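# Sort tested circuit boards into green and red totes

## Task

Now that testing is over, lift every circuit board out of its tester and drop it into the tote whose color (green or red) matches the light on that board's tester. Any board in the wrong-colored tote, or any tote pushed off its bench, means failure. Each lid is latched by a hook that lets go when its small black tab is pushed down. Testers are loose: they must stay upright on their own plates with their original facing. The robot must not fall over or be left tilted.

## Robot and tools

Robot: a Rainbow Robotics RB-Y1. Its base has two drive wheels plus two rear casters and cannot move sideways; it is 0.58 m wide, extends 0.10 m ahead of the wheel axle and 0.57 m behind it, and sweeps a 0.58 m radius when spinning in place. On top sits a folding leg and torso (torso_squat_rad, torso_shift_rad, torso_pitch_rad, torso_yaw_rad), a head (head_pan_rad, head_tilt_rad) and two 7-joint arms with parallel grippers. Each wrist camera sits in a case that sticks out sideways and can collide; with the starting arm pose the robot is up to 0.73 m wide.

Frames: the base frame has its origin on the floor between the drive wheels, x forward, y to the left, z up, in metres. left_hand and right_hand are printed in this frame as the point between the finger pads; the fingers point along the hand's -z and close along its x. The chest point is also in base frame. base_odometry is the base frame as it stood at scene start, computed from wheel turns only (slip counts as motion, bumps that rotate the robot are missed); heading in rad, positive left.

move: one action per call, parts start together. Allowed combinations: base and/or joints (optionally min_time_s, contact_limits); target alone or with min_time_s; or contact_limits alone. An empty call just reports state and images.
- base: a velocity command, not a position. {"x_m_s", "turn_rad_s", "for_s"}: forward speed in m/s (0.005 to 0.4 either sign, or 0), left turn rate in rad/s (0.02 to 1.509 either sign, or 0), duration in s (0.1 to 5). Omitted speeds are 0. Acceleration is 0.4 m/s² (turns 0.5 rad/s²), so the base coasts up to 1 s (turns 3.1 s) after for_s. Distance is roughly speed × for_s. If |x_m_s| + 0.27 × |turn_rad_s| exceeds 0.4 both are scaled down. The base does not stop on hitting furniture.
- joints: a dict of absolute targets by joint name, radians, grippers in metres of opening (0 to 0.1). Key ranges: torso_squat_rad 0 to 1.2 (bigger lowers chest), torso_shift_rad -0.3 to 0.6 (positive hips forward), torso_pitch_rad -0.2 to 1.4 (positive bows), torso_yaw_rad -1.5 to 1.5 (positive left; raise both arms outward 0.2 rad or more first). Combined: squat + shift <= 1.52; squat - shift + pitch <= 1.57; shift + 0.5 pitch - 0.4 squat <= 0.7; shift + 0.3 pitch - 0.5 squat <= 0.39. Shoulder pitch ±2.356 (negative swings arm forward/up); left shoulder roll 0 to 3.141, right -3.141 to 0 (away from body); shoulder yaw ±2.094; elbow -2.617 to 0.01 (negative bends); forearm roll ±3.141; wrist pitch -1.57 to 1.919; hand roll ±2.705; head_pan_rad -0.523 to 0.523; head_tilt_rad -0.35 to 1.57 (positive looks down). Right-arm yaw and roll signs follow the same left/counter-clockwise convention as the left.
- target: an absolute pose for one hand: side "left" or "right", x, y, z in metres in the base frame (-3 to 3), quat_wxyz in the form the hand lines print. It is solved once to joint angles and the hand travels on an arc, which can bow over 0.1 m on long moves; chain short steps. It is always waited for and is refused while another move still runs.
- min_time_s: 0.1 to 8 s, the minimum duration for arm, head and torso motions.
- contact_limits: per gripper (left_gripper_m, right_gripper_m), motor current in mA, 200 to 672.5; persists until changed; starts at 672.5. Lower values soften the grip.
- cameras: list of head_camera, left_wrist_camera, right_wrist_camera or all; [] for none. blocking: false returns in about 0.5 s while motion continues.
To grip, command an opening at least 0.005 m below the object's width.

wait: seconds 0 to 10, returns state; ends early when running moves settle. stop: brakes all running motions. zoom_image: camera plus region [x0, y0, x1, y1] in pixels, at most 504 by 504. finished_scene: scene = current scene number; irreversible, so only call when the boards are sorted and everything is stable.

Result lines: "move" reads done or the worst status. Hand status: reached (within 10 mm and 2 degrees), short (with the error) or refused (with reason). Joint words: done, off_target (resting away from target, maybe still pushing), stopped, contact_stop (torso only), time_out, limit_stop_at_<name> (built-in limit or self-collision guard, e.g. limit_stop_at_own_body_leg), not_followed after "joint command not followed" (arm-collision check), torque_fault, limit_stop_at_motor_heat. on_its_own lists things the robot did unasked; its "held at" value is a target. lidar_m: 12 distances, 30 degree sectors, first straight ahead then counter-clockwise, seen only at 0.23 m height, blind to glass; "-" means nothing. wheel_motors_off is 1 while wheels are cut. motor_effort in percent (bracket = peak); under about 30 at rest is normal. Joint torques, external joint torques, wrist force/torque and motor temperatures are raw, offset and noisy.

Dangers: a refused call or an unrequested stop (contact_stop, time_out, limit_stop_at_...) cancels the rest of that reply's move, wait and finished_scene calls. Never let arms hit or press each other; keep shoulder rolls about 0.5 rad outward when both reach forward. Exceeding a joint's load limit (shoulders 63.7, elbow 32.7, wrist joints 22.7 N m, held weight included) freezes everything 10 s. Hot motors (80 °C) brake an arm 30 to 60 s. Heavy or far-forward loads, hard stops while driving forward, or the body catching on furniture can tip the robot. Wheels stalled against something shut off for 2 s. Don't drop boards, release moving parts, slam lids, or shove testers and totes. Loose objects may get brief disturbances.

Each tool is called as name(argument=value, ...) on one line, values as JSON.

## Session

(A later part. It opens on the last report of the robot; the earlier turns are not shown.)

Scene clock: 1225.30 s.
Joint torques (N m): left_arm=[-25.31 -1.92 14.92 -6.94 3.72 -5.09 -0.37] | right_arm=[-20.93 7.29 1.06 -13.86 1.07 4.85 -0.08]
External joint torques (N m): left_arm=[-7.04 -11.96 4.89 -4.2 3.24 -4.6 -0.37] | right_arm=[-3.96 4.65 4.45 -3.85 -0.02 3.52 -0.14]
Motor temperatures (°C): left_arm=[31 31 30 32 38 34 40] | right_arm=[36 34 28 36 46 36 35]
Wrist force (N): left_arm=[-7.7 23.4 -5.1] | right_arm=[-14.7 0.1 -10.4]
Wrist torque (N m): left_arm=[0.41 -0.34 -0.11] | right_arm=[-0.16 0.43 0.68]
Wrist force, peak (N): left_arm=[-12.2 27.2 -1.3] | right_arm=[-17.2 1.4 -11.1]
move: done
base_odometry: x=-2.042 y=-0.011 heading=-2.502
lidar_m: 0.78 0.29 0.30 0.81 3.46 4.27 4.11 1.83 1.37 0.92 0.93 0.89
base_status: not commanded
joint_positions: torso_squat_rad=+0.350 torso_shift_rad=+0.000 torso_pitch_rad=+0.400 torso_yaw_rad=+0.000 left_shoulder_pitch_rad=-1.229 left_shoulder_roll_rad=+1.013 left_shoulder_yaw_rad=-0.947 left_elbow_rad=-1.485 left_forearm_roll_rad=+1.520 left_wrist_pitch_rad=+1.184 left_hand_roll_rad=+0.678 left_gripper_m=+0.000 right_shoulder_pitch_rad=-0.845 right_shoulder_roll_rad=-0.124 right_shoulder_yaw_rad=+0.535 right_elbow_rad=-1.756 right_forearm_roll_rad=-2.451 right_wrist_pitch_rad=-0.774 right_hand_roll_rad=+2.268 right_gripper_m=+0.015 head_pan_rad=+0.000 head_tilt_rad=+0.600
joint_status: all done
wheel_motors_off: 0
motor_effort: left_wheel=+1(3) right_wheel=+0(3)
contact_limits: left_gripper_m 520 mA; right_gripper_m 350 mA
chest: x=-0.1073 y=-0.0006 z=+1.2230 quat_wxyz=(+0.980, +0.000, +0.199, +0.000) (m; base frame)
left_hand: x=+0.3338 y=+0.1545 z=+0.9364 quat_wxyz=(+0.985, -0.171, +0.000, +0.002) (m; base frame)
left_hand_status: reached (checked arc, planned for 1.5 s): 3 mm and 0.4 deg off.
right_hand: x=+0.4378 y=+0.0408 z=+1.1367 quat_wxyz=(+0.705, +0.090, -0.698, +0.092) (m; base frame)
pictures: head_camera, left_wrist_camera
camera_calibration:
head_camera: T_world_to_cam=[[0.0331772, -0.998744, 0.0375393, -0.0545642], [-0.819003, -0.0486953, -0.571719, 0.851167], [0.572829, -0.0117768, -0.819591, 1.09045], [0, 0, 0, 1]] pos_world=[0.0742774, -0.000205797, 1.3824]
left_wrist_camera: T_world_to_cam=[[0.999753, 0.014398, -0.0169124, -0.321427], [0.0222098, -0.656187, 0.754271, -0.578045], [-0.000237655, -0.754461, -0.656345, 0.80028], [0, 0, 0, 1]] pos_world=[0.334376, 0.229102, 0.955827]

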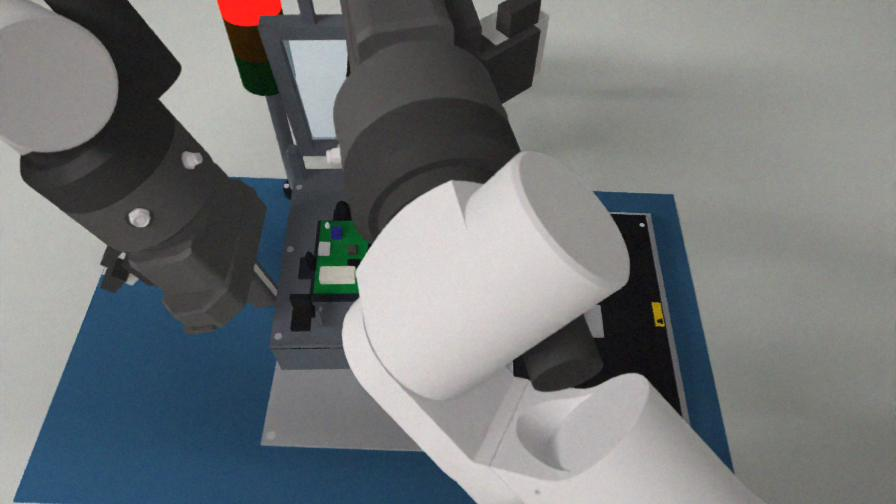

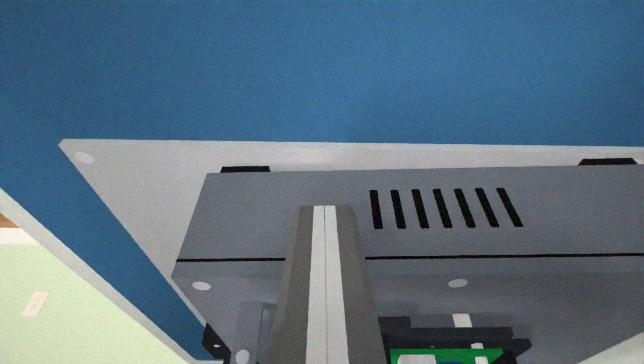

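move(target={"side":"left","x":0.345,"y":0.18,"z":0.94,"quat_wxyz":[0.9848,-0.1736,0,0]}, min_time_s=1, cameras=[])

move(target={"side":"left","x":0.405,"y":0.185,"z":0.937,"quat_wxyz":[0.9848,-0.1736,0,0]}, min_time_s=1.5, cameras=[])

move(target={"side":"left","x":0.405,"y":0.157,"z":0.937,"quat_wxyz":[0.9848,-0.1736,0,0]}, min_time_s=1.5, cameras=[])

move(target={"side":"left","x":0.405,"y":0.146,"z":0.937,"quat_wxyz":[0.9848,-0.1736,0,0]}, min_time_s=1.5, cameras=["head_camera","left_wrist_camera"])

Scene clock: 1237.70 s.
Joint torques (N m): left_arm=[-16.17 11.38 11.29 -1.29 0.86 -0.12 -0.27] | right_arm=[-21.27 7.39 -0.52 -13.9 1.29 4.09 -0.22]
External joint torques (N m): left_arm=[2.18 0.56 1.31 1.21 0.33 0.33 -0.26] | right_arm=[-4.3 4.74 2.88 -3.89 0.2 2.76 -0.27]
Motor temperatures (°C): left_arm=[31 31 30 32 38 34 40] | right_arm=[36 34 28 35 45 36 35]
Wrist force (N): left_arm=[-2.3 1.9 -9.2] | right_arm=[-15.0 5.4 -11.1]
Wrist torque (N m): left_arm=[-0.17 -0.48 -0.19] | right_arm=[0.02 0.35 0.38]
Wrist force, peak (N): left_arm=[-7.3 24.1 -6.8] | right_arm=[-17.1 5.6 -11.5]
move: done
base_odometry: x=-2.042 y=-0.011 heading=-2.502
lidar_m: 0.78 0.28 0.31 0.81 3.46 4.28 4.11 1.84 1.36 0.91 0.92 0.90
base_status: not commanded
joint_positions: torso_squat_rad=+0.350 torso_shift_rad=+0.000 torso_pitch_rad=+0.400 torso_yaw_rad=+0.000 left_shoulder_pitch_rad=-1.223 left_shoulder_roll_rad=+1.043 left_shoulder_yaw_rad=-0.925 left_elbow_rad=-1.426 left_forearm_roll_rad=+1.566 left_wrist_pitch_rad=+1.196 left_hand_roll_rad=+0.583 left_gripper_m=+0.000 right_shoulder_pitch_rad=-0.845 right_shoulder_roll_rad=-0.124 right_shoulder_yaw_rad=+0.535 right_elbow_rad=-1.756 right_forearm_roll_rad=-2.451 right_wrist_pitch_rad=-0.774 right_hand_roll_rad=+2.268 right_gripper_m=+0.015 head_pan_rad=+0.000 head_tilt_rad=+0.600
joint_status: all done
wheel_motors_off: 0
motor_effort: left_wheel=+0(2) right_wheel=-1(2)
contact_limits: left_gripper_m 520 mA; right_gripper_m 350 mA
chest: x=-0.1073 y=-0.0007 z=+1.2230 quat_wxyz=(+0.980, +0.000, +0.199, +0.000) (m; base frame)
left_hand: x=+0.3444 y=+0.1792 z=+0.9405 quat_wxyz=(+0.985, -0.173, -0.003, +0.001) (m; base frame)
left_hand_status: reached (checked arc, planned for 1.0 s): 1 mm and 0.4 deg off.
right_hand: x=+0.4377 y=+0.0408 z=+1.1367 quat_wxyz=(+0.705, +0.090, -0.698, +0.092) (m; base frame)
pictures: none
No camera images: "cameras" was empty.

Scene clock: 1239.53 s.
Joint torques (N m): left_arm=[-20.84 9.07 8.92 -1.48 0.86 0.05 -0.13] | right_arm=[-21.04 7.53 -0.42 -13.93 1.4 3.85 -0.1]
External joint torques (N m): left_arm=[0.68 -1.56 0.92 1.08 0.24 0.35 -0.12] | right_arm=[-4.06 4.88 2.98 -3.93 0.31 2.52 -0.16]
Motor temperatures (°C): left_arm=[31 31 30 32 38 34 40] | right_arm=[36 34 28 35 45 36 35]
Wrist force (N): left_arm=[-2.3 1.5 -9.4] | right_arm=[-16.1 5.6 -11.8]
Wrist torque (N m): left_arm=[-0.11 -0.47 -0.19] | right_arm=[-0.01 0.31 0.41]
Wrist force, peak (N): left_arm=[-2.3 1.8 -9.6] | right_arm=[-16.7 5.6 -11.1]
move: done
base_odometry: x=-2.042 y=-0.011 heading=-2.502
lidar_m: 0.78 0.28 0.30 0.81 3.46 4.27 4.11 1.84 1.37 0.92 0.93 0.90
base_status: not commanded
joint_positions: torso_squat_rad=+0.350 torso_shift_rad=+0.000 torso_pitch_rad=+0.400 torso_yaw_rad=+0.000 left_shoulder_pitch_rad=-1.374 left_shoulder_roll_rad=+0.843 left_shoulder_yaw_rad=-0.918 left_elbow_rad=-0.941 left_forearm_roll_rad=+1.601 left_wrist_pitch_rad=+1.278 left_hand_roll_rad=+0.318 left_gripper_m=+0.000 right_shoulder_pitch_rad=-0.845 right_shoulder_roll_rad=-0.124 right_shoulder_yaw_rad=+0.536 right_elbow_rad=-1.756 right_forearm_roll_rad=-2.451 right_wrist_pitch_rad=-0.774 right_hand_roll_rad=+2.268 right_gripper_m=+0.015 head_pan_rad=+0.000 head_tilt_rad=+0.600
joint_status: all done
wheel_motors_off: 0
motor_effort: left_wheel=+0(2) right_wheel=-1(2)
contact_limits: left_gripper_m 520 mA; right_gripper_m 350 mA
chest: x=-0.1073 y=-0.0008 z=+1.2230 quat_wxyz=(+0.980, +0.001, +0.199, +0.000) (m; base frame)
left_hand: x=+0.4045 y=+0.1848 z=+0.9372 quat_wxyz=(+0.985, -0.173, -0.002, +0.001) (m; base frame)
left_hand_status: reached (checked arc, planned for 1.5 s): 1 mm and 0.2 deg off.
right_hand: x=+0.4377 y=+0.0407 z=+1.1367 quat_wxyz=(+0.705, +0.090, -0.698, +0.092) (m; base frame)
pictures: none
No camera images: "cameras" was empty.

Scene clock: 1241.37 s.
Joint torques (N m): left_arm=[-25.41 -1.12 9.43 -6.99 3.53 -3.18 0.39] | right_arm=[-20.87 7.53 -0.63 -13.92 1.27 4.54 -0.16]
External joint torques (N m): left_arm=[-3.5 -11.09 1.44 -4.3 2.92 -2.85 0.39] | right_arm=[-3.89 4.88 2.77 -3.91 0.17 3.2 -0.22]
Motor temperatures (°C): left_arm=[31 31 30 32 38 34 40] | right_arm=[36 34 28 35 45 36 35]
Wrist force (N): left_arm=[-7.0 17.0 0.3] | right_arm=[-13.9 1.0 -9.6]
Wrist torque (N m): left_arm=[0.26 -0.40 -0.13] | right_arm=[-0.30 0.55 0.67]
Wrist force, peak (N): left_arm=[-7.2 18.1 -1.0] | right_arm=[-16.5 5.4 -11.5]
move: done
base_odometry: x=-2.042 y=-0.011 heading=-2.502
lidar_m: 0.78 0.29 0.31 0.81 3.46 4.27 4.12 1.84 1.37 0.92 0.94 0.90
base_status: not commanded
joint_positions: torso_squat_rad=+0.350 torso_shift_rad=+0.000 torso_pitch_rad=+0.400 torso_yaw_rad=+0.000 left_shoulder_pitch_rad=-1.398 left_shoulder_roll_rad=+0.797 left_shoulder_yaw_rad=-0.934 left_elbow_rad=-0.943 left_forearm_roll_rad=+1.579 left_wrist_pitch_rad=+1.272 left_hand_roll_rad=+0.375 left_gripper_m=+0.000 right_shoulder_pitch_rad=-0.845 right_shoulder_roll_rad=-0.124 right_shoulder_yaw_rad=+0.536 right_elbow_rad=-1.756 right_forearm_roll_rad=-2.451 right_wrist_pitch_rad=-0.774 right_hand_roll_rad=+2.268 right_gripper_m=+0.015 head_pan_rad=+0.000 head_tilt_rad=+0.600
joint_status: all done
wheel_motors_off: 0
motor_effort: left_wheel=+1(3) right_wheel=-2(2)
contact_limits: left_gripper_m 520 mA; right_gripper_m 350 mA
chest: x=-0.1073 y=-0.0008 z=+1.2230 quat_wxyz=(+0.980, +0.001, +0.199, +0.000) (m; base frame)
left_hand: x=+0.4050 y=+0.1594 z=+0.9366 quat_wxyz=(+0.985, -0.172, +0.000, +0.002) (m; base frame)
left_hand_status: reached (checked arc, planned for 1.5 s): 2 mm and 0.3 deg off.
right_hand: x=+0.4377 y=+0.0408 z=+1.1367 quat_wxyz=(+0.705, +0.090, -0.698, +0.092) (m; base frame)
pictures: none
No camera images: "cameras" was empty.

Scene clock: 1243.20 s.
Joint torques (N m): left_arm=[-28.62 -16.95 11.86 -14.98 8.53 -4.8 0.19] | right_arm=[-21.42 8.26 1.44 -12.04 -0.49 5.29 -0.13]
External joint torques (N m): left_arm=[-6.59 -26.72 3.86 -12.27 7.94 -4.46 0.2] | right_arm=[-4.44 5.63 4.84 -2.04 -1.58 3.96 -0.19]
Motor temperatures (°C): left_arm=[31 31 30 32 38 34 40] | right_arm=[36 34 28 35 45 36 35]
Wrist force (N): left_arm=[-4.1 42.1 11.2] | right_arm=[-9.8 -5.5 -2.8]
Wrist torque (N m): left_arm=[0.76 -0.57 0.05] | right_arm=[-0.38 0.54 0.98]
Wrist force, peak (N): left_arm=[-4.1 42.1 11.2] | right_arm=[-15.8 1.0 -9.8]
move: done
base_odometry: x=-2.042 y=-0.011 heading=-2.502
lidar_m: 0.77 0.29 0.31 0.82 3.46 4.28 4.11 1.84 1.37 0.92 0.93 0.89
base_status: not commanded
joint_positions: torso_squat_rad=+0.350 torso_shift_rad=+0.000 torso_pitch_rad=+0.400 torso_yaw_rad=+0.001 left_shoulder_pitch_rad=-1.407 left_shoulder_roll_rad=+0.783 left_shoulder_yaw_rad=-0.941 left_elbow_rad=-0.944 left_forearm_roll_rad=+1.569 left_wrist_pitch_rad=+1.268 left_hand_roll_rad=+0.399 left_gripper_m=+0.000 right_shoulder_pitch_rad=-0.845 right_shoulder_roll_rad=-0.125 right_shoulder_yaw_rad=+0.535 right_elbow_rad=-1.756 right_forearm_roll_rad=-2.451 right_wrist_pitch_rad=-0.774 right_hand_roll_rad=+2.268 right_gripper_m=+0.015 head_pan_rad=+0.000 head_tilt_rad=+0.600
joint_status: all done
wheel_motors_off: 0
motor_effort: left_wheel=+3(4) right_wheel=-1(2)
contact_limits: left_gripper_m 520 mA; right_gripper_m 350 mA
chest: x=-0.1076 y=-0.0006 z=+1.2231 quat_wxyz=(+0.980, +0.000, +0.199, +0.000) (m; base frame)
left_hand: x=+0.4052 y=+0.1521 z=+0.9367 quat_wxyz=(+0.985, -0.170, -0.001, +0.004) (m; base frame)
left_hand_status: reached (checked arc, planned for 1.5 s): 6 mm and 0.6 deg off.
right_hand: x=+0.4375 y=+0.0409 z=+1.1373 quat_wxyz=(+0.705, +0.090, -0.698, +0.092) (m; base frame)
pictures: head_camera, left_wrist_camera
camera_calibration:
head_camera: T_world_to_cam=[[0.0334323, -0.998738, 0.0374771, -0.0544131], [-0.81867, -0.0488753, -0.57218, 0.85155], [0.57329, -0.0115522, -0.819271, 1.09033], [0, 0, 0, 1]] pos_world=[0.0738837, -0.000128949, 1.38255]
left_wrist_camera: T_world_to_cam=[[0.99969, 0.01814, -0.0170727, -0.393213], [0.0247925, -0.657867, 0.752726, -0.580836], [0.00242283, -0.752916, -0.658112, 0.799005], [0, 0, 0, 1]] pos_world=[0.405555, 0.226603, 0.956332]

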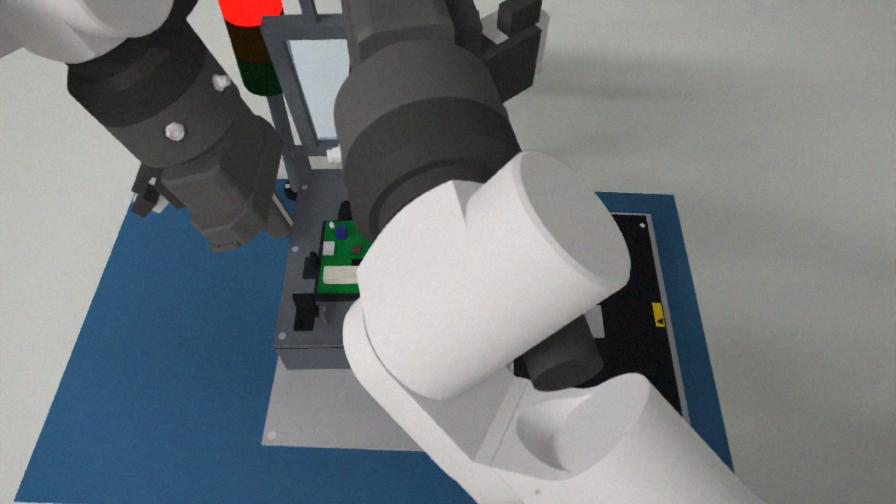

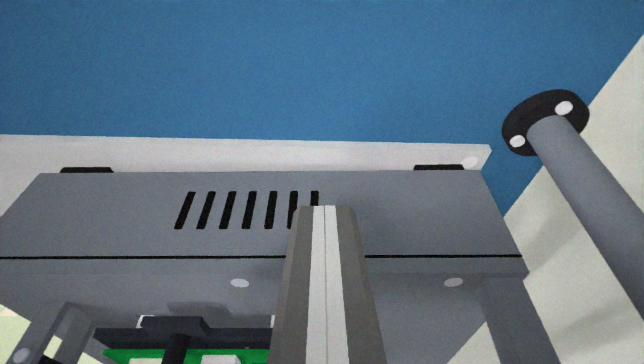

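move(target={"side":"left","x":0.35,"y":0.24,"z":0.96,"quat_wxyz":[0.9848,-0.1736,0,0]}, min_time_s=1.5, cameras=[])

move(target={"side":"right","x":0.458,"y":0.041,"z":1.138,"quat_wxyz":[0.703,0.091,-0.699,0.092]}, min_time_s=1.5, cameras=[])

move(target={"side":"right","x":0.472,"y":0.041,"z":1.138,"quat_wxyz":[0.703,0.091,-0.699,0.092]}, min_time_s=1.5, cameras=[])

move(target={"side":"right","x":0.482,"y":0.041,"z":1.137,"quat_wxyz":[0.703,0.091,-0.699,0.092]}, min_time_s=1.5)

Scene clock: 1253.23 s.
Joint torques (N m): left_arm=[-15.89 12.57 11.18 -2.35 0.86 -0.66 0.52] | right_arm=[-20 8.59 1.37 -10.83 -0.35 3.9 -0.13]
External joint torques (N m): left_arm=[1.97 -0.05 1.29 -0.47 0.25 -0.33 0.52] | right_arm=[-3.01 5.95 4.78 -0.82 -1.44 2.57 -0.19]
Motor temperatures (°C): left_arm=[31 31 30 33 39 34 40] | right_arm=[36 34 28 35 45 36 35]
Wrist force (N): left_arm=[-2.5 1.5 -9.3] | right_arm=[-8.7 1.4 -7.8]
Wrist torque (N m): left_arm=[-0.11 -0.52 -0.19] | right_arm=[-0.24 0.62 0.93]
Wrist force, peak (N): left_arm=[-3.4 42.3 11.0] | right_arm=[-8.8 1.2 -8.0]
move: done
base_odometry: x=-2.042 y=-0.011 heading=-2.502
lidar_m: 0.78 0.29 0.30 0.82 3.45 4.28 4.12 1.84 1.37 0.92 0.92 0.90
base_status: not commanded
joint_positions: torso_squat_rad=+0.350 torso_shift_rad=+0.000 torso_pitch_rad=+0.400 torso_yaw_rad=+0.000 left_shoulder_pitch_rad=-1.202 left_shoulder_roll_rad=+1.141 left_shoulder_yaw_rad=-0.871 left_elbow_rad=-1.344 left_forearm_roll_rad=+1.675 left_wrist_pitch_rad=+1.264 left_hand_roll_rad=+0.401 left_gripper_m=+0.000 right_shoulder_pitch_rad=-0.846 right_shoulder_roll_rad=-0.125 right_shoulder_yaw_rad=+0.535 right_elbow_rad=-1.756 right_forearm_roll_rad=-2.451 right_wrist_pitch_rad=-0.774 right_hand_roll_rad=+2.268 right_gripper_m=+0.015 head_pan_rad=+0.000 head_tilt_rad=+0.600
joint_status: all done
wheel_motors_off: 0
motor_effort: left_wheel=+0(3) right_wheel=-1(3)
contact_limits: left_gripper_m 520 mA; right_gripper_m 350 mA
chest: x=-0.1075 y=-0.0009 z=+1.2231 quat_wxyz=(+0.980, +0.001, +0.199, +0.000) (m; base frame)
left_hand: x=+0.3500 y=+0.2390 z=+0.9604 quat_wxyz=(+0.985, -0.174, +0.003, -0.002) (m; base frame)
left_hand_status: reached (checked arc, planned for 1.5 s): 1 mm and 0.4 deg off.
right_hand: x=+0.4376 y=+0.0404 z=+1.1376 quat_wxyz=(+0.704, +0.090, -0.698, +0.092) (m; base frame)
pictures: none
No camera images: "cameras" was empty.

Scene clock: 1255.07 s.
Joint torques (N m): left_arm=[-15.84 12.58 11.03 -2.28 0.88 -0.64 0.43] | right_arm=[-19.5 4.26 -1.47 -7.83 -0.62 2.98 -0.49]
External joint torques (N m): left_arm=[2.03 -0.03 1.13 -0.41 0.28 -0.31 0.43] | right_arm=[-1.37 2.28 2.15 2.21 -1.69 1.68 -0.55]
Motor temperatures (°C): left_arm=[31 31 30 33 39 34 40] | right_arm=[36 34 28 35 45 36 35]
Wrist force (N): left_arm=[-2.6 1.7 -9.2] | right_arm=[-1.9 1.8 -1.0]
Wrist torque (N m): left_arm=[-0.14 -0.52 -0.19] | right_arm=[-0.06 0.78 0.70]
Wrist force, peak (N): left_arm=[-2.6 1.8 -9.6] | right_arm=[-16.5 4.2 -2.8]
move: done
base_odometry: x=-2.042 y=-0.011 heading=-2.502
lidar_m: 0.78 0.29 0.30 0.81 3.46 4.28 4.11 1.84 1.37 0.92 0.93 0.90
base_status: not commanded
joint_positions: torso_squat_rad=+0.350 torso_shift_rad=+0.000 torso_pitch_rad=+0.399 torso_yaw_rad=+0.000 left_shoulder_pitch_rad=-1.202 left_shoulder_roll_rad=+1.141 left_shoulder_yaw_rad=-0.871 left_elbow_rad=-1.344 left_forearm_roll_rad=+1.675 left_wrist_pitch_rad=+1.264 left_hand_roll_rad=+0.401 left_gripper_m=+0.000 right_shoulder_pitch_rad=-0.902 right_shoulder_roll_rad=-0.127 right_shoulder_yaw_rad=+0.505 right_elbow_rad=-1.669 right_forearm_roll_rad=-2.463 right_wrist_pitch_rad=-0.731 right_hand_roll_rad=+2.243 right_gripper_m=+0.015 head_pan_rad=+0.000 head_tilt_rad=+0.600
joint_status: all done
wheel_motors_off: 0
motor_effort: left_wheel=-1(2) right_wheel=+1(3)
contact_limits: left_gripper_m 520 mA; right_gripper_m 350 mA
chest: x=-0.1078 y=-0.0009 z=+1.2231 quat_wxyz=(+0.980, +0.001, +0.198, +0.000) (m; base frame)
left_hand: x=+0.3498 y=+0.2390 z=+0.9607 quat_wxyz=(+0.985, -0.174, +0.003, -0.002) (m; base frame)
right_hand: x=+0.4578 y=+0.0404 z=+1.1383 quat_wxyz=(+0.703, +0.090, -0.699, +0.092) (m; base frame)
right_hand_status: reached (checked arc, planned for 1.5 s): 1 mm and 0.1 deg off.
pictures: none
No camera images: "cameras" was empty.

Scene clock: 1256.90 s.
Joint torques (N m): left_arm=[-15.99 12.63 11.11 -2.27 0.91 -0.6 0.51] | right_arm=[-19.62 4.11 -1.15 -7.81 -0.7 2.95 -0.47]
External joint torques (N m): left_arm=[1.88 0.01 1.21 -0.4 0.31 -0.26 0.51] | right_arm=[-0.69 2.61 2.59 2.25 -1.75 1.68 -0.53]
Motor temperatures (°C): left_arm=[31 31 30 33 39 34 40] | right_arm=[36 34 28 35 45 36 35]
Wrist force (N): left_arm=[-2.8 1.5 -9.4] | right_arm=[-2.6 1.5 -1.1]
Wrist torque (N m): left_arm=[-0.12 -0.56 -0.19] | right_arm=[-0.05 0.73 0.68]
Wrist force, peak (N): left_arm=[-2.6 1.6 -9.6] | right_arm=[-10.1 3.4 -1.3]
move: done
base_odometry: x=-2.042 y=-0.011 heading=-2.502
lidar_m: 0.78 0.29 0.30 0.81 3.46 4.27 4.11 1.83 1.36 0.92 0.93 0.90
base_status: not commanded
joint_positions: torso_squat_rad=+0.350 torso_shift_rad=+0.000 torso_pitch_rad=+0.400 torso_yaw_rad=+0.000 left_shoulder_pitch_rad=-1.202 left_shoulder_roll_rad=+1.141 left_shoulder_yaw_rad=-0.871 left_elbow_rad=-1.344 left_forearm_roll_rad=+1.675 left_wrist_pitch_rad=+1.264 left_hand_roll_rad=+0.401 left_gripper_m=+0.000 right_shoulder_pitch_rad=-0.942 right_shoulder_roll_rad=-0.127 right_shoulder_yaw_rad=+0.485 right_elbow_rad=-1.604 right_forearm_roll_rad=-2.470 right_wrist_pitch_rad=-0.701 right_hand_roll_rad=+2.225 right_gripper_m=+0.015 head_pan_rad=+0.000 head_tilt_rad=+0.600
joint_status: all done
wheel_motors_off: 0
motor_effort: left_wheel=+0(2) right_wheel=+1(3)
contact_limits: left_gripper_m 520 mA; right_gripper_m 350 mA
chest: x=-0.1078 y=-0.0009 z=+1.2231 quat_wxyz=(+0.980, +0.001, +0.198, +0.000) (m; base frame)
left_hand: x=+0.3498 y=+0.2390 z=+0.9607 quat_wxyz=(+0.985, -0.174, +0.003, -0.002) (m; base frame)
right_hand: x=+0.4722 y=+0.0404 z=+1.1380 quat_wxyz=(+0.703, +0.090, -0.699, +0.092) (m; base frame)
right_hand_status: reached (checked arc, planned for 1.5 s): 1 mm and 0.1 deg off.
pictures: none
No camera images: "cameras" was empty.

Scene clock: 1258.73 s.
Joint torques (N m): left_arm=[-15.93 12.82 11.14 -2.38 0.85 -0.57 0.45] | right_arm=[-19.99 3.89 -1.23 -7.55 -0.78 2.96 -0.5]
External joint torques (N m): left_arm=[1.94 0.21 1.24 -0.51 0.25 -0.23 0.45] | right_arm=[-0.56 2.71 2.57 2.53 -1.81 1.72 -0.56]
Motor temperatures (°C): left_arm=[31 31 30 33 39 34 40] | right_arm=[36 34 28 35 45 36 35]
Wrist force (N): left_arm=[-2.8 1.5 -9.1] | right_arm=[-1.0 1.3 -1.5]
Wrist torque (N m): left_arm=[-0.12 -0.55 -0.19] | right_arm=[-0.07 0.71 0.65]
Wrist force, peak (N): left_arm=[-2.8 1.8 -9.5] | right_arm=[-7.7 2.8 -1.0]
move: done
base_odometry: x=-2.042 y=-0.011 heading=-2.502
lidar_m: 0.78 0.29 0.30 0.82 3.46 4.28 4.10 1.85 1.36 0.93 0.93 0.90
base_status: not commanded
joint_positions: torso_squat_rad=+0.350 torso_shift_rad=+0.000 torso_pitch_rad=+0.400 torso_yaw_rad=+0.000 left_shoulder_pitch_rad=-1.202 left_shoulder_roll_rad=+1.141 left_shoulder_yaw_rad=-0.871 left_elbow_rad=-1.344 left_forearm_roll_rad=+1.675 left_wrist_pitch_rad=+1.264 left_hand_roll_rad=+0.401 left_gripper_m=+0.000 right_shoulder_pitch_rad=-0.967 right_shoulder_roll_rad=-0.128 right_shoulder_yaw_rad=+0.472 right_elbow_rad=-1.559 right_forearm_roll_rad=-2.472 right_wrist_pitch_rad=-0.679 right_hand_roll_rad=+2.211 right_gripper_m=+0.015 head_pan_rad=+0.000 head_tilt_rad=+0.600
joint_status: all done
wheel_motors_off: 0
motor_effort: left_wheel=+0(2) right_wheel=+0(3)
contact_limits: left_gripper_m 520 mA; right_gripper_m 350 mA
chest: x=-0.1077 y=-0.0009 z=+1.2231 quat_wxyz=(+0.980, +0.001, +0.198, +0.000) (m; base frame)
left_hand: x=+0.3498 y=+0.2390 z=+0.9607 quat_wxyz=(+0.985, -0.174, +0.003, -0.002) (m; base frame)
right_hand: x=+0.4815 y=+0.0400 z=+1.1372 quat_wxyz=(+0.703, +0.091, -0.699, +0.092) (m; base frame)
right_hand_status: reached (checked arc, planned for 1.5 s): 1 mm and 0.1 deg off.
pictures: head_camera, left_wrist_camera, right_wrist_camera
camera_calibration:
head_camera: T_world_to_cam=[[0.0327085, -0.99877, 0.0372654, -0.0545786], [-0.818515, -0.0481647, -0.572462, 0.851771], [0.573553, -0.0117779, -0.819084, 1.09025], [0, 0, 0, 1]] pos_world=[0.0736588, -0.0006454, 1.38264]
left_wrist_camera: T_world_to_cam=[[0.999738, 0.00613068, -0.0220633, -0.331367], [0.0207194, -0.652453, 0.757546, -0.544799], [-0.009751, -0.757805, -0.652409, 0.880292], [0, 0, 0, 1]] pos_world=[0.351152, 0.313665, 0.979709]
right_wrist_camera: T_world_to_cam=[[0.00529144, 0.0215869, -0.999753, 1.13595], [-0.658113, 0.752811, 0.0127716, 0.305479], [0.7529, 0.657883, 0.0181901, -0.337853], [0, 0, 0, 1]] pos_world=[0.449398, -0.0322215, 1.13791]

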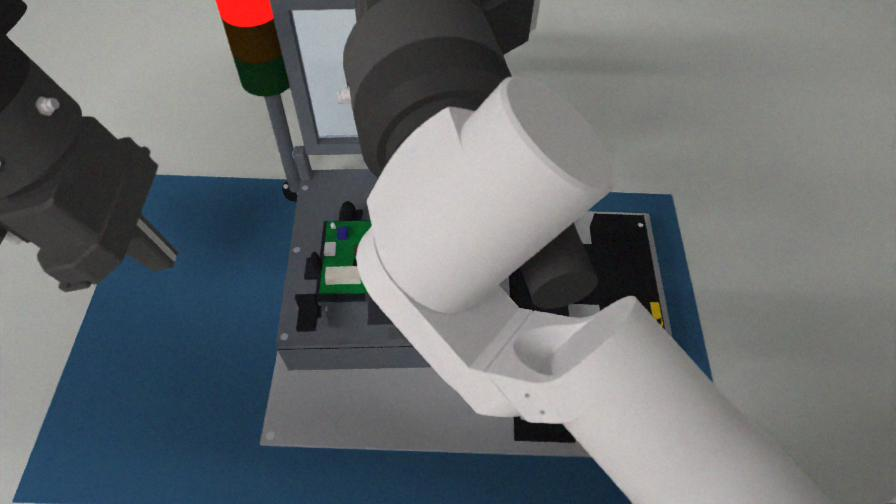

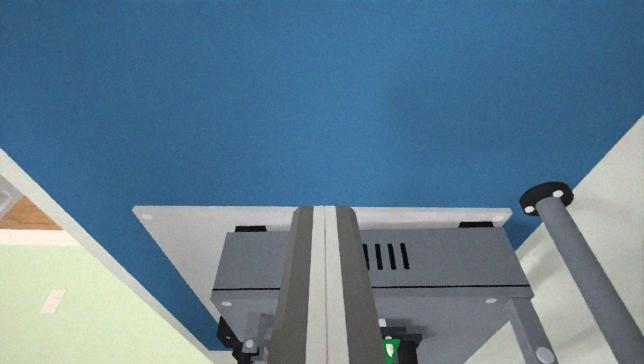

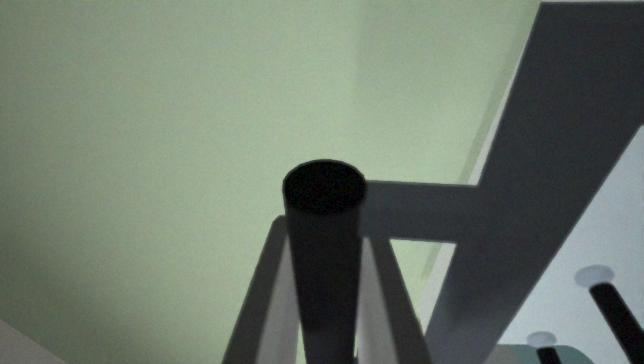

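move(target={"side":"right","x":0.491,"y":0.041,"z":1.136,"quat_wxyz":[0.703,0.091,-0.699,0.092]}, min_time_s=1.5, cameras=[])

move(joints={"right_gripper_m":0.036}, cameras=["right_wrist_camera"])

Scene clock: 1270.07 s.
Joint torques (N m): left_arm=[-15.96 12.62 11.19 -2.33 0.85 -0.63 0.53] | right_arm=[-20.43 6.51 -1.15 -7.69 -0.22 2.91 -0.57]
External joint torques (N m): left_arm=[1.91 0 1.29 -0.46 0.24 -0.3 0.53] | right_arm=[-0.51 5.65 2.68 2.42 -1.24 1.7 -0.62]
Motor temperatures (°C): left_arm=[31 31 30 32 38 34 40] | right_arm=[36 34 28 34 45 36 35]
Wrist force (N): left_arm=[-2.7 1.5 -9.1] | right_arm=[-1.7 1.6 -1.3]
Wrist torque (N m): left_arm=[-0.11 -0.53 -0.20] | right_arm=[-0.09 0.71 0.63]
Wrist force, peak (N): left_arm=[-2.8 1.6 -9.6] | right_arm=[-7.8 2.7 -0.9]
move: done
base_odometry: x=-2.042 y=-0.011 heading=-2.502
lidar_m: 0.78 0.29 0.30 0.81 3.46 4.28 4.12 1.85 1.36 0.92 0.93 0.90
base_status: not commanded
joint_positions: torso_squat_rad=+0.350 torso_shift_rad=+0.000 torso_pitch_rad=+0.400 torso_yaw_rad=+0.000 left_shoulder_pitch_rad=-1.202 left_shoulder_roll_rad=+1.141 left_shoulder_yaw_rad=-0.871 left_elbow_rad=-1.344 left_forearm_roll_rad=+1.675 left_wrist_pitch_rad=+1.264 left_hand_roll_rad=+0.401 left_gripper_m=+0.000 right_shoulder_pitch_rad=-0.992 right_shoulder_roll_rad=-0.128 right_shoulder_yaw_rad=+0.461 right_elbow_rad=-1.513 right_forearm_roll_rad=-2.470 right_wrist_pitch_rad=-0.656 right_hand_roll_rad=+2.195 right_gripper_m=+0.015 head_pan_rad=+0.000 head_tilt_rad=+0.600
joint_status: all done
wheel_motors_off: 0
motor_effort: left_wheel=-2(3) right_wheel=+1(4)
contact_limits: left_gripper_m 520 mA; right_gripper_m 350 mA
chest: x=-0.1077 y=-0.0009 z=+1.2231 quat_wxyz=(+0.980, +0.001, +0.198, +0.000) (m; base frame)
left_hand: x=+0.3498 y=+0.2390 z=+0.9607 quat_wxyz=(+0.985, -0.174, +0.003, -0.002) (m; base frame)
right_hand: x=+0.4906 y=+0.0397 z=+1.1361 quat_wxyz=(+0.703, +0.090, -0.699, +0.092) (m; base frame)
right_hand_status: reached (checked arc, planned for 1.5 s): 1 mm and 0.1 deg off.
pictures: none
No camera images: "cameras" was empty.

Scene clock: 1270.77 s.
Joint torques (N m): left_arm=[-16.37 12.62 10.89 -2.08 0.88 -0.63 0.46] | right_arm=[-19.71 3.41 -2.78 -9.16 0.49 1.37 -0.39]
External joint torques (N m): left_arm=[1.5 0.01 0.99 -0.21 0.28 -0.3 0.46] | right_arm=[0.2 2.53 1.05 0.95 -0.53 0.16 -0.45]
Motor temperatures (°C): left_arm=[31 31 30 32 38 34 40] | right_arm=[36 34 28 34 45 36 35]
Wrist force (N): left_arm=[-2.7 1.5 -9.1] | right_arm=[-3.9 11.0 -7.3]
Wrist torque (N m): left_arm=[-0.11 -0.52 -0.20] | right_arm=[-0.13 0.53 0.46]
Wrist force, peak (N): left_arm=[-2.4 1.8 -9.6] | right_arm=[-13.9 4.9 -6.0]
move: done
base_odometry: x=-2.042 y=-0.011 heading=-2.502
lidar_m: 0.78 0.29 0.30 0.80 3.45 4.28 4.11 1.84 1.37 0.92 0.93 0.89
base_status: not commanded
joint_positions: torso_squat_rad=+0.350 torso_shift_rad=+0.000 torso_pitch_rad=+0.400 torso_yaw_rad=+0.000 left_shoulder_pitch_rad=-1.202 left_shoulder_roll_rad=+1.141 left_shoulder_yaw_rad=-0.871 left_elbow_rad=-1.344 left_forearm_roll_rad=+1.675 left_wrist_pitch_rad=+1.264 left_hand_roll_rad=+0.401 left_gripper_m=+0.000 right_shoulder_pitch_rad=-0.992 right_shoulder_roll_rad=-0.127 right_shoulder_yaw_rad=+0.461 right_elbow_rad=-1.513 right_forearm_roll_rad=-2.470 right_wrist_pitch_rad=-0.656 right_hand_roll_rad=+2.195 right_gripper_m=+0.036 head_pan_rad=+0.000 head_tilt_rad=+0.600
joint_status: all done
wheel_motors_off: 0
motor_effort: left_wheel=-1(2) right_wheel=+2(3)
contact_limits: left_gripper_m 520 mA; right_gripper_m 350 mA
chest: x=-0.1076 y=-0.0008 z=+1.2231 quat_wxyz=(+0.980, +0.001, +0.199, +0.000) (m; base frame)
left_hand: x=+0.3499 y=+0.2392 z=+0.9605 quat_wxyz=(+0.985, -0.174, +0.003, -0.001) (m; base frame)
right_hand: x=+0.4906 y=+0.0405 z=+1.1359 quat_wxyz=(+0.704, +0.091, -0.699, +0.092) (m; base frame)
pictures: right_wrist_camera
camera_calibration:
right_wrist_camera: T_world_to_cam=[[0.00473019, 0.0213257, -0.999761, 1.13491], [-0.658819, 0.752191, 0.0129277, 0.311286], [0.752287, 0.6586, 0.0176078, -0.34398], [0, 0, 0, 1]] pos_world=[0.458484, -0.0318037, 1.13668]

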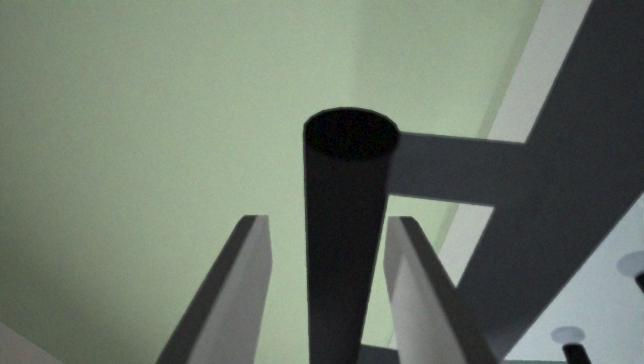

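wait(seconds=0.5, cameras=["right_wrist_camera","head_camera"])

Scene clock: 1274.47 s.
Joint torques (N m): left_arm=[-16.08 12.24 10.89 -2.05 0.85 -0.65 0.48] | right_arm=[-19.96 3.42 -2.67 -9.41 0.55 1.43 -0.37]
External joint torques (N m): left_arm=[1.79 -0.37 0.99 -0.18 0.25 -0.31 0.49] | right_arm=[-0.04 2.54 1.16 0.7 -0.47 0.21 -0.43]
Motor temperatures (°C): left_arm=[31 31 30 32 38 34 40] | right_arm=[36 34 28 34 45 36 35]
Wrist force (N): left_arm=[-2.5 1.6 -9.2] | right_arm=[-3.9 10.8 -7.4]
Wrist torque (N m): left_arm=[-0.14 -0.50 -0.21] | right_arm=[-0.12 0.51 0.45]
Wrist force, peak (N): left_arm=[-2.7 1.4 -9.7] | right_arm=[-4.4 11.2 -7.4]
base_odometry: x=-2.042 y=-0.011 heading=-2.502
lidar_m: 0.78 0.29 0.30 0.81 3.46 4.27 4.11 1.84 1.37 0.92 0.93 0.90
base_status: not commanded
joint_positions: torso_squat_rad=+0.350 torso_shift_rad=+0.000 torso_pitch_rad=+0.400 torso_yaw_rad=+0.000 left_shoulder_pitch_rad=-1.202 left_shoulder_roll_rad=+1.141 left_shoulder_yaw_rad=-0.871 left_elbow_rad=-1.344 left_forearm_roll_rad=+1.675 left_wrist_pitch_rad=+1.264 left_hand_roll_rad=+0.401 left_gripper_m=+0.000 right_shoulder_pitch_rad=-0.992 right_shoulder_roll_rad=-0.127 right_shoulder_yaw_rad=+0.461 right_elbow_rad=-1.513 right_forearm_roll_rad=-2.470 right_wrist_pitch_rad=-0.656 right_hand_roll_rad=+2.195 right_gripper_m=+0.036 head_pan_rad=+0.000 head_tilt_rad=+0.600
joint_status: all done
wheel_motors_off: 0
motor_effort: left_wheel=-2(2) right_wheel=+2(3)
contact_limits: left_gripper_m 520 mA; right_gripper_m 350 mA
chest: x=-0.1076 y=-0.0008 z=+1.2231 quat_wxyz=(+0.980, +0.001, +0.199, +0.000) (m; base frame)
left_hand: x=+0.3499 y=+0.2392 z=+0.9605 quat_wxyz=(+0.985, -0.174, +0.003, -0.001) (m; base frame)
right_hand: x=+0.4906 y=+0.0405 z=+1.1359 quat_wxyz=(+0.704, +0.091, -0.699, +0.092) (m; base frame)
wait: 0.50 s; at rest from the start
pictures: head_camera, right_wrist_camera
camera_calibration:
head_camera: T_world_to_cam=[[0.0328622, -0.99876, 0.0373848, -0.0546055], [-0.818641, -0.0483563, -0.572266, 0.851621], [0.573365, -0.0117988, -0.819215, 1.09029], [0, 0, 0, 1]] pos_world=[0.0738299, -0.000492458, 1.38258]
right_wrist_camera: T_world_to_cam=[[0.00473065, 0.0213296, -0.999761, 1.13491], [-0.658824, 0.752186, 0.0129302, 0.311283], [0.752282, 0.658606, 0.0176108, -0.343984], [0, 0, 0, 1]] pos_world=[0.458485, -0.0318001, 1.13668]

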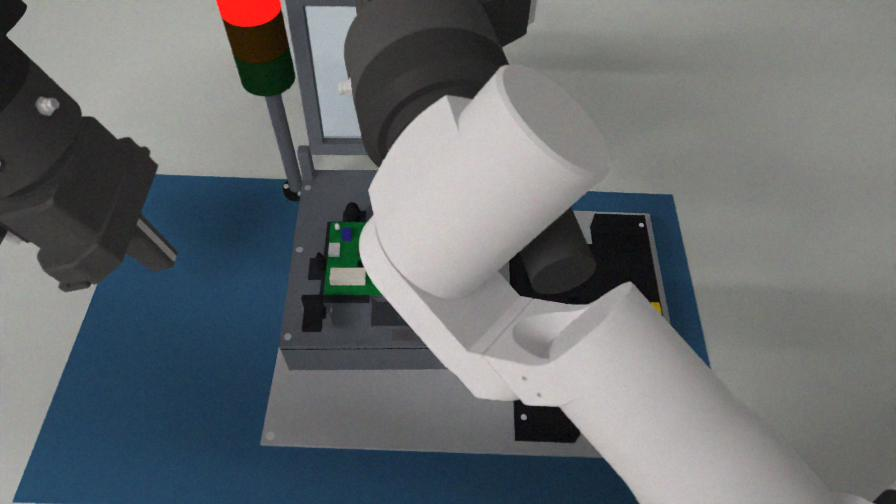

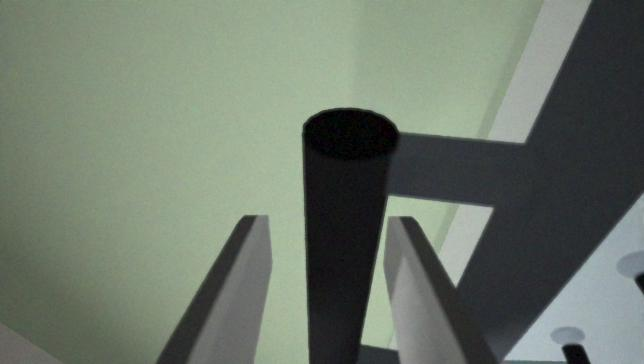

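move(target={"side":"right","x":0.472,"y":0.0405,"z":1.136,"quat_wxyz":[0.703,0.091,-0.699,0.092]}, min_time_s=2, cameras=["right_wrist_camera"])

move(target={"side":"right","x":0.45,"y":0.0405,"z":1.137,"quat_wxyz":[0.703,0.091,-0.699,0.092]}, min_time_s=2, cameras=["right_wrist_camera"])

Scene clock: 1283.43 s.
Joint torques (N m): left_arm=[-16.26 12.33 11.02 -2.16 0.82 -0.55 0.39] | right_arm=[-15.78 3.99 -2.45 -9.38 1.16 0.87 0.43]
External joint torques (N m): left_arm=[1.6 -0.29 1.12 -0.28 0.22 -0.22 0.4] | right_arm=[3.11 2.46 1.26 0.71 0.12 -0.39 0.37]
Motor temperatures (°C): left_arm=[31 31 30 32 38 34 40] | right_arm=[36 34 28 34 45 36 35]
Wrist force (N): left_arm=[-2.8 1.6 -9.3] | right_arm=[-4.2 10.9 -7.4]
Wrist torque (N m): left_arm=[-0.12 -0.54 -0.19] | right_arm=[-0.14 0.50 0.47]
Wrist force, peak (N): left_arm=[-2.7 1.7 -9.6] | right_arm=[-4.2 11.2 -7.6]
move: done
base_odometry: x=-2.042 y=-0.011 heading=-2.502
lidar_m: 0.77 0.28 0.30 0.81 3.47 4.28 4.12 1.84 1.36 0.92 0.93 0.89
base_status: not commanded
joint_positions: torso_squat_rad=+0.350 torso_shift_rad=+0.000 torso_pitch_rad=+0.400 torso_yaw_rad=+0.000 left_shoulder_pitch_rad=-1.202 left_shoulder_roll_rad=+1.141 left_shoulder_yaw_rad=-0.871 left_elbow_rad=-1.344 left_forearm_roll_rad=+1.675 left_wrist_pitch_rad=+1.264 left_hand_roll_rad=+0.401 left_gripper_m=+0.000 right_shoulder_pitch_rad=-0.938 right_shoulder_roll_rad=-0.127 right_shoulder_yaw_rad=+0.484 right_elbow_rad=-1.602 right_forearm_roll_rad=-2.465 right_wrist_pitch_rad=-0.695 right_hand_roll_rad=+2.221 right_gripper_m=+0.036 head_pan_rad=+0.000 head_tilt_rad=+0.600
joint_status: all done
wheel_motors_off: 0
motor_effort: left_wheel=+0(3) right_wheel=+2(3)
contact_limits: left_gripper_m 520 mA; right_gripper_m 350 mA
chest: x=-0.1076 y=-0.0008 z=+1.2231 quat_wxyz=(+0.980, +0.001, +0.199, +0.000) (m; base frame)
left_hand: x=+0.3499 y=+0.2392 z=+0.9605 quat_wxyz=(+0.985, -0.174, +0.003, -0.001) (m; base frame)
right_hand: x=+0.4722 y=+0.0404 z=+1.1364 quat_wxyz=(+0.703, +0.091, -0.699, +0.092) (m; base frame)
right_hand_status: reached (checked arc, planned for 2.0 s): 0 mm and 0.0 deg off.
pictures: right_wrist_camera
camera_calibration:
right_wrist_camera: T_world_to_cam=[[0.00654765, 0.0218579, -0.99974, 1.13456], [-0.658924, 0.752111, 0.0121283, 0.300237], [0.752181, 0.658673, 0.0193273, -0.332045], [0, 0, 0, 1]] pos_world=[0.440163, -0.0319016, 1.13704]

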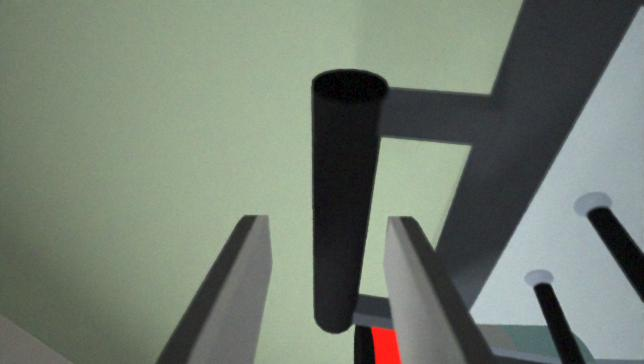

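Scene clock: 1285.77 s.
Joint torques (N m): left_arm=[-16.21 12.13 10.79 -2.09 0.77 -0.61 0.46] | right_arm=[-14.48 4.44 -2.39 -9.25 1.11 0.89 0.42]
External joint torques (N m): left_arm=[1.66 -0.49 0.89 -0.22 0.16 -0.28 0.46] | right_arm=[3.19 2.18 1.11 0.8 0.04 -0.42 0.36]
Motor temperatures (°C): left_arm=[31 31 30 32 38 34 40] | right_arm=[36 34 28 34 45 36 35]
Wrist force (N): left_arm=[-2.7 1.6 -9.4] | right_arm=[-4.1 11.0 -7.2]
Wrist torque (N m): left_arm=[-0.13 -0.54 -0.20] | right_arm=[-0.16 0.50 0.46]
Wrist force, peak (N): left_arm=[-2.8 1.5 -9.5] | right_arm=[-4.4 11.2 -7.4]
move: done
base_odometry: x=-2.042 y=-0.011 heading=-2.502
lidar_m: 0.78 0.29 0.30 0.81 3.47 4.27 4.12 1.84 1.37 0.93 0.93 0.90
base_status: not commanded
joint_positions: torso_squat_rad=+0.350 torso_shift_rad=+0.000 torso_pitch_rad=+0.400 torso_yaw_rad=+0.000 left_shoulder_pitch_rad=-1.202 left_shoulder_roll_rad=+1.141 left_shoulder_yaw_rad=-0.871 left_elbow_rad=-1.344 left_forearm_roll_rad=+1.675 left_wrist_pitch_rad=+1.264 left_hand_roll_rad=+0.401 left_gripper_m=+0.000 right_shoulder_pitch_rad=-0.877 right_shoulder_roll_rad=-0.124 right_shoulder_yaw_rad=+0.514 right_elbow_rad=-1.702 right_forearm_roll_rad=-2.456 right_wrist_pitch_rad=-0.741 right_hand_roll_rad=+2.252 right_gripper_m=+0.036 head_pan_rad=+0.000 head_tilt_rad=+0.600
joint_status: all done
wheel_motors_off: 0
motor_effort: left_wheel=-1(3) right_wheel=+1(4)
contact_limits: left_gripper_m 520 mA; right_gripper_m 350 mA
chest: x=-0.1076 y=-0.0008 z=+1.2231 quat_wxyz=(+0.980, +0.001, +0.199, +0.000) (m; base frame)
left_hand: x=+0.3499 y=+0.2392 z=+0.9605 quat_wxyz=(+0.985, -0.174, +0.003, -0.001) (m; base frame)
right_hand: x=+0.4502 y=+0.0404 z=+1.1373 quat_wxyz=(+0.703, +0.091, -0.699, +0.092) (m; base frame)
right_hand_status: reached (checked arc, planned for 2.0 s): 0 mm and 0.0 deg off.
pictures: right_wrist_camera
camera_calibration:
right_wrist_camera: T_world_to_cam=[[0.00653049, 0.0218491, -0.99974, 1.13568], [-0.65894, 0.752098, 0.0121326, 0.285721], [0.752168, 0.658689, 0.0193088, -0.315506], [0, 0, 0, 1]] pos_world=[0.41817, -0.0318831, 1.13801]

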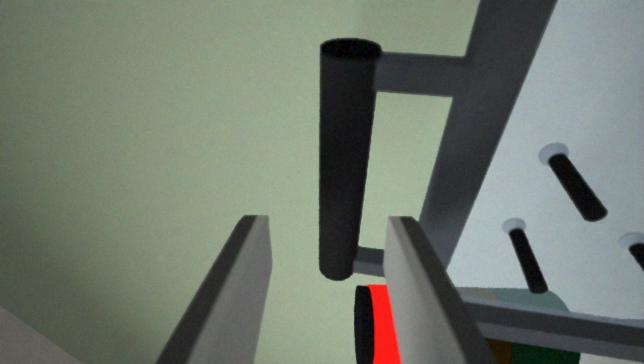

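Lid stable. Retract and stow right.

move(target={"side":"right","x":0.36,"y":0.02,"z":1.14,"quat_wxyz":[0.703,0.091,-0.699,0.092]}, min_time_s=2.5, cameras=[])

move(target={"side":"right","x":0.22,"y":-0.27,"z":1.06,"quat_wxyz":[0.943,0.253,-0.209,-0.056]}, min_time_s=3, cameras=["head_camera"])

zoom_image(camera="head_camera", region=[200, 150, 600, 460])

Scene clock: 1294.87 s.
Joint torques (N m): left_arm=[-16.52 12.33 10.75 -2.13 0.8 -0.58 0.42] | right_arm=[-9.56 2.87 -1.45 -9.1 1.06 1.07 0.39]
External joint torques (N m): left_arm=[1.35 -0.29 0.85 -0.26 0.19 -0.25 0.43] | right_arm=[2.65 -1 0.89 0.75 -0.02 -0.41 0.33]
Motor temperatures (°C): left_arm=[30 31 30 32 38 34 40] | right_arm=[35 34 28 34 45 35 35]
Wrist force (N): left_arm=[-2.7 1.7 -9.4] | right_arm=[-4.1 11.1 -7.2]
Wrist torque (N m): left_arm=[-0.14 -0.55 -0.19] | right_arm=[-0.15 0.50 0.47]
Wrist force, peak (N): left_arm=[-2.7 1.4 -9.8] | right_arm=[-4.2 11.5 -7.6]
move: done
base_odometry: x=-2.042 y=-0.011 heading=-2.502
lidar_m: 0.78 0.29 0.31 0.81 3.45 4.28 4.12 1.84 1.37 0.92 0.93 0.90
base_status: not commanded
joint_positions: torso_squat_rad=+0.350 torso_shift_rad=+0.000 torso_pitch_rad=+0.400 torso_yaw_rad=+0.000 left_shoulder_pitch_rad=-1.202 left_shoulder_roll_rad=+1.141 left_shoulder_yaw_rad=-0.871 left_elbow_rad=-1.344 left_forearm_roll_rad=+1.675 left_wrist_pitch_rad=+1.264 left_hand_roll_rad=+0.401 left_gripper_m=+0.000 right_shoulder_pitch_rad=-0.602 right_shoulder_roll_rad=-0.152 right_shoulder_yaw_rad=+0.638 right_elbow_rad=-2.091 right_forearm_roll_rad=-2.396 right_wrist_pitch_rad=-0.869 right_hand_roll_rad=+2.362 right_gripper_m=+0.036 head_pan_rad=+0.000 head_tilt_rad=+0.600
joint_status: all done
wheel_motors_off: 0
motor_effort: left_wheel=+0(3) right_wheel=+1(3)
contact_limits: left_gripper_m 520 mA; right_gripper_m 350 mA
chest: x=-0.1076 y=-0.0008 z=+1.2231 quat_wxyz=(+0.980, +0.001, +0.199, +0.000) (m; base frame)
left_hand: x=+0.3499 y=+0.2392 z=+0.9605 quat_wxyz=(+0.985, -0.174, +0.003, -0.001) (m; base frame)
right_hand: x=+0.3604 y=+0.0202 z=+1.1404 quat_wxyz=(+0.703, +0.091, -0.699, +0.092) (m; base frame)
right_hand_status: reached (checked arc, planned for 2.5 s): 1 mm and 0.1 deg off.
pictures: none
No camera images: "cameras" was empty.

Scene clock: 1298.43 s.
Joint torques (N m): left_arm=[-16.05 12.35 10.94 -1.91 0.82 -0.49 0.47] | right_arm=[-6.44 15.16 -7.84 0.97 0.01 -1.27 0.37]
External joint torques (N m): left_arm=[1.81 -0.27 1.04 -0.04 0.21 -0.15 0.47] | right_arm=[0.44 0.44 -0.39 0.04 -0.01 -0.34 0.34]
Motor temperatures (°C): left_arm=[30 31 30 32 38 34 40] | right_arm=[35 34 28 34 45 35 35]
Wrist force (N): left_arm=[-2.7 1.6 -9.4] | right_arm=[-0.5 8.0 -12.0]
Wrist torque (N m): left_arm=[-0.13 -0.54 -0.20] | right_arm=[0.07 0.63 0.51]
Wrist force, peak (N): left_arm=[-2.7 1.5 -9.7] | right_arm=[-2.8 10.7 -10.9]
move: done
base_odometry: x=-2.042 y=-0.011 heading=-2.502
lidar_m: 0.79 0.29 0.30 0.80 3.46 4.28 4.12 1.84 1.36 0.92 0.93 0.90
base_status: not commanded
joint_positions: torso_squat_rad=+0.350 torso_shift_rad=+0.000 torso_pitch_rad=+0.400 torso_yaw_rad=+0.000 left_shoulder_pitch_rad=-1.202 left_shoulder_roll_rad=+1.141 left_shoulder_yaw_rad=-0.871 left_elbow_rad=-1.344 left_forearm_roll_rad=+1.675 left_wrist_pitch_rad=+1.264 left_hand_roll_rad=+0.401 left_gripper_m=+0.000 right_shoulder_pitch_rad=+2.315 right_shoulder_roll_rad=-1.703 right_shoulder_yaw_rad=-2.094 right_elbow_rad=-2.363 right_forearm_roll_rad=-2.268 right_wrist_pitch_rad=+0.157 right_hand_roll_rad=-0.127 right_gripper_m=+0.036 head_pan_rad=+0.000 head_tilt_rad=+0.600
joint_status: all done
wheel_motors_off: 0
motor_effort: left_wheel=+1(2) right_wheel=+2(3)
contact_limits: left_gripper_m 520 mA; right_gripper_m 350 mA
chest: x=-0.1076 y=-0.0007 z=+1.2231 quat_wxyz=(+0.980, +0.000, +0.199, +0.000) (m; base frame)
left_hand: x=+0.3499 y=+0.2392 z=+0.9605 quat_wxyz=(+0.985, -0.174, +0.003, -0.001) (m; base frame)
right_hand: x=+0.2200 y=-0.2703 z=+1.0601 quat_wxyz=(+0.941, +0.261, -0.210, -0.054) (m; base frame)
right_hand_status: reached (checked arc, planned for 3.3 s): 0 mm and 1.0 deg off.
pictures: head_camera
camera_calibration:
head_camera: T_world_to_cam=[[0.0329501, -0.998753, 0.0374955, -0.0546498], [-0.818666, -0.0484912, -0.572219, 0.851585], [0.573324, -0.0118417, -0.819243, 1.0903], [0, 0, 0, 1]] pos_world=[0.0738672, -0.000376323, 1.38257]

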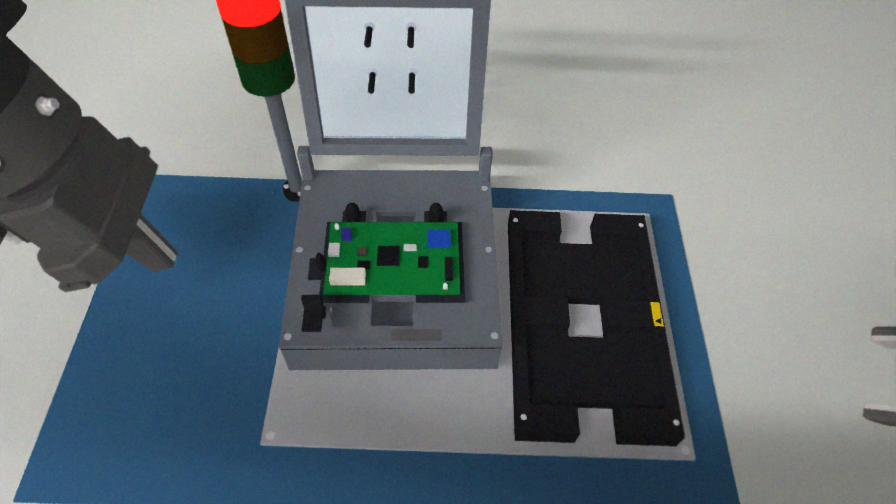

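Scaled by 1.260 from the camera's 896x504 image, which has a finer 1280x720 frame.

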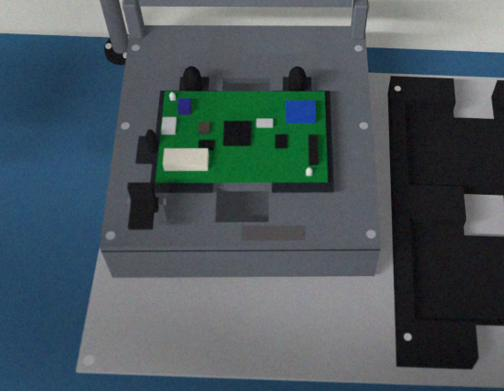

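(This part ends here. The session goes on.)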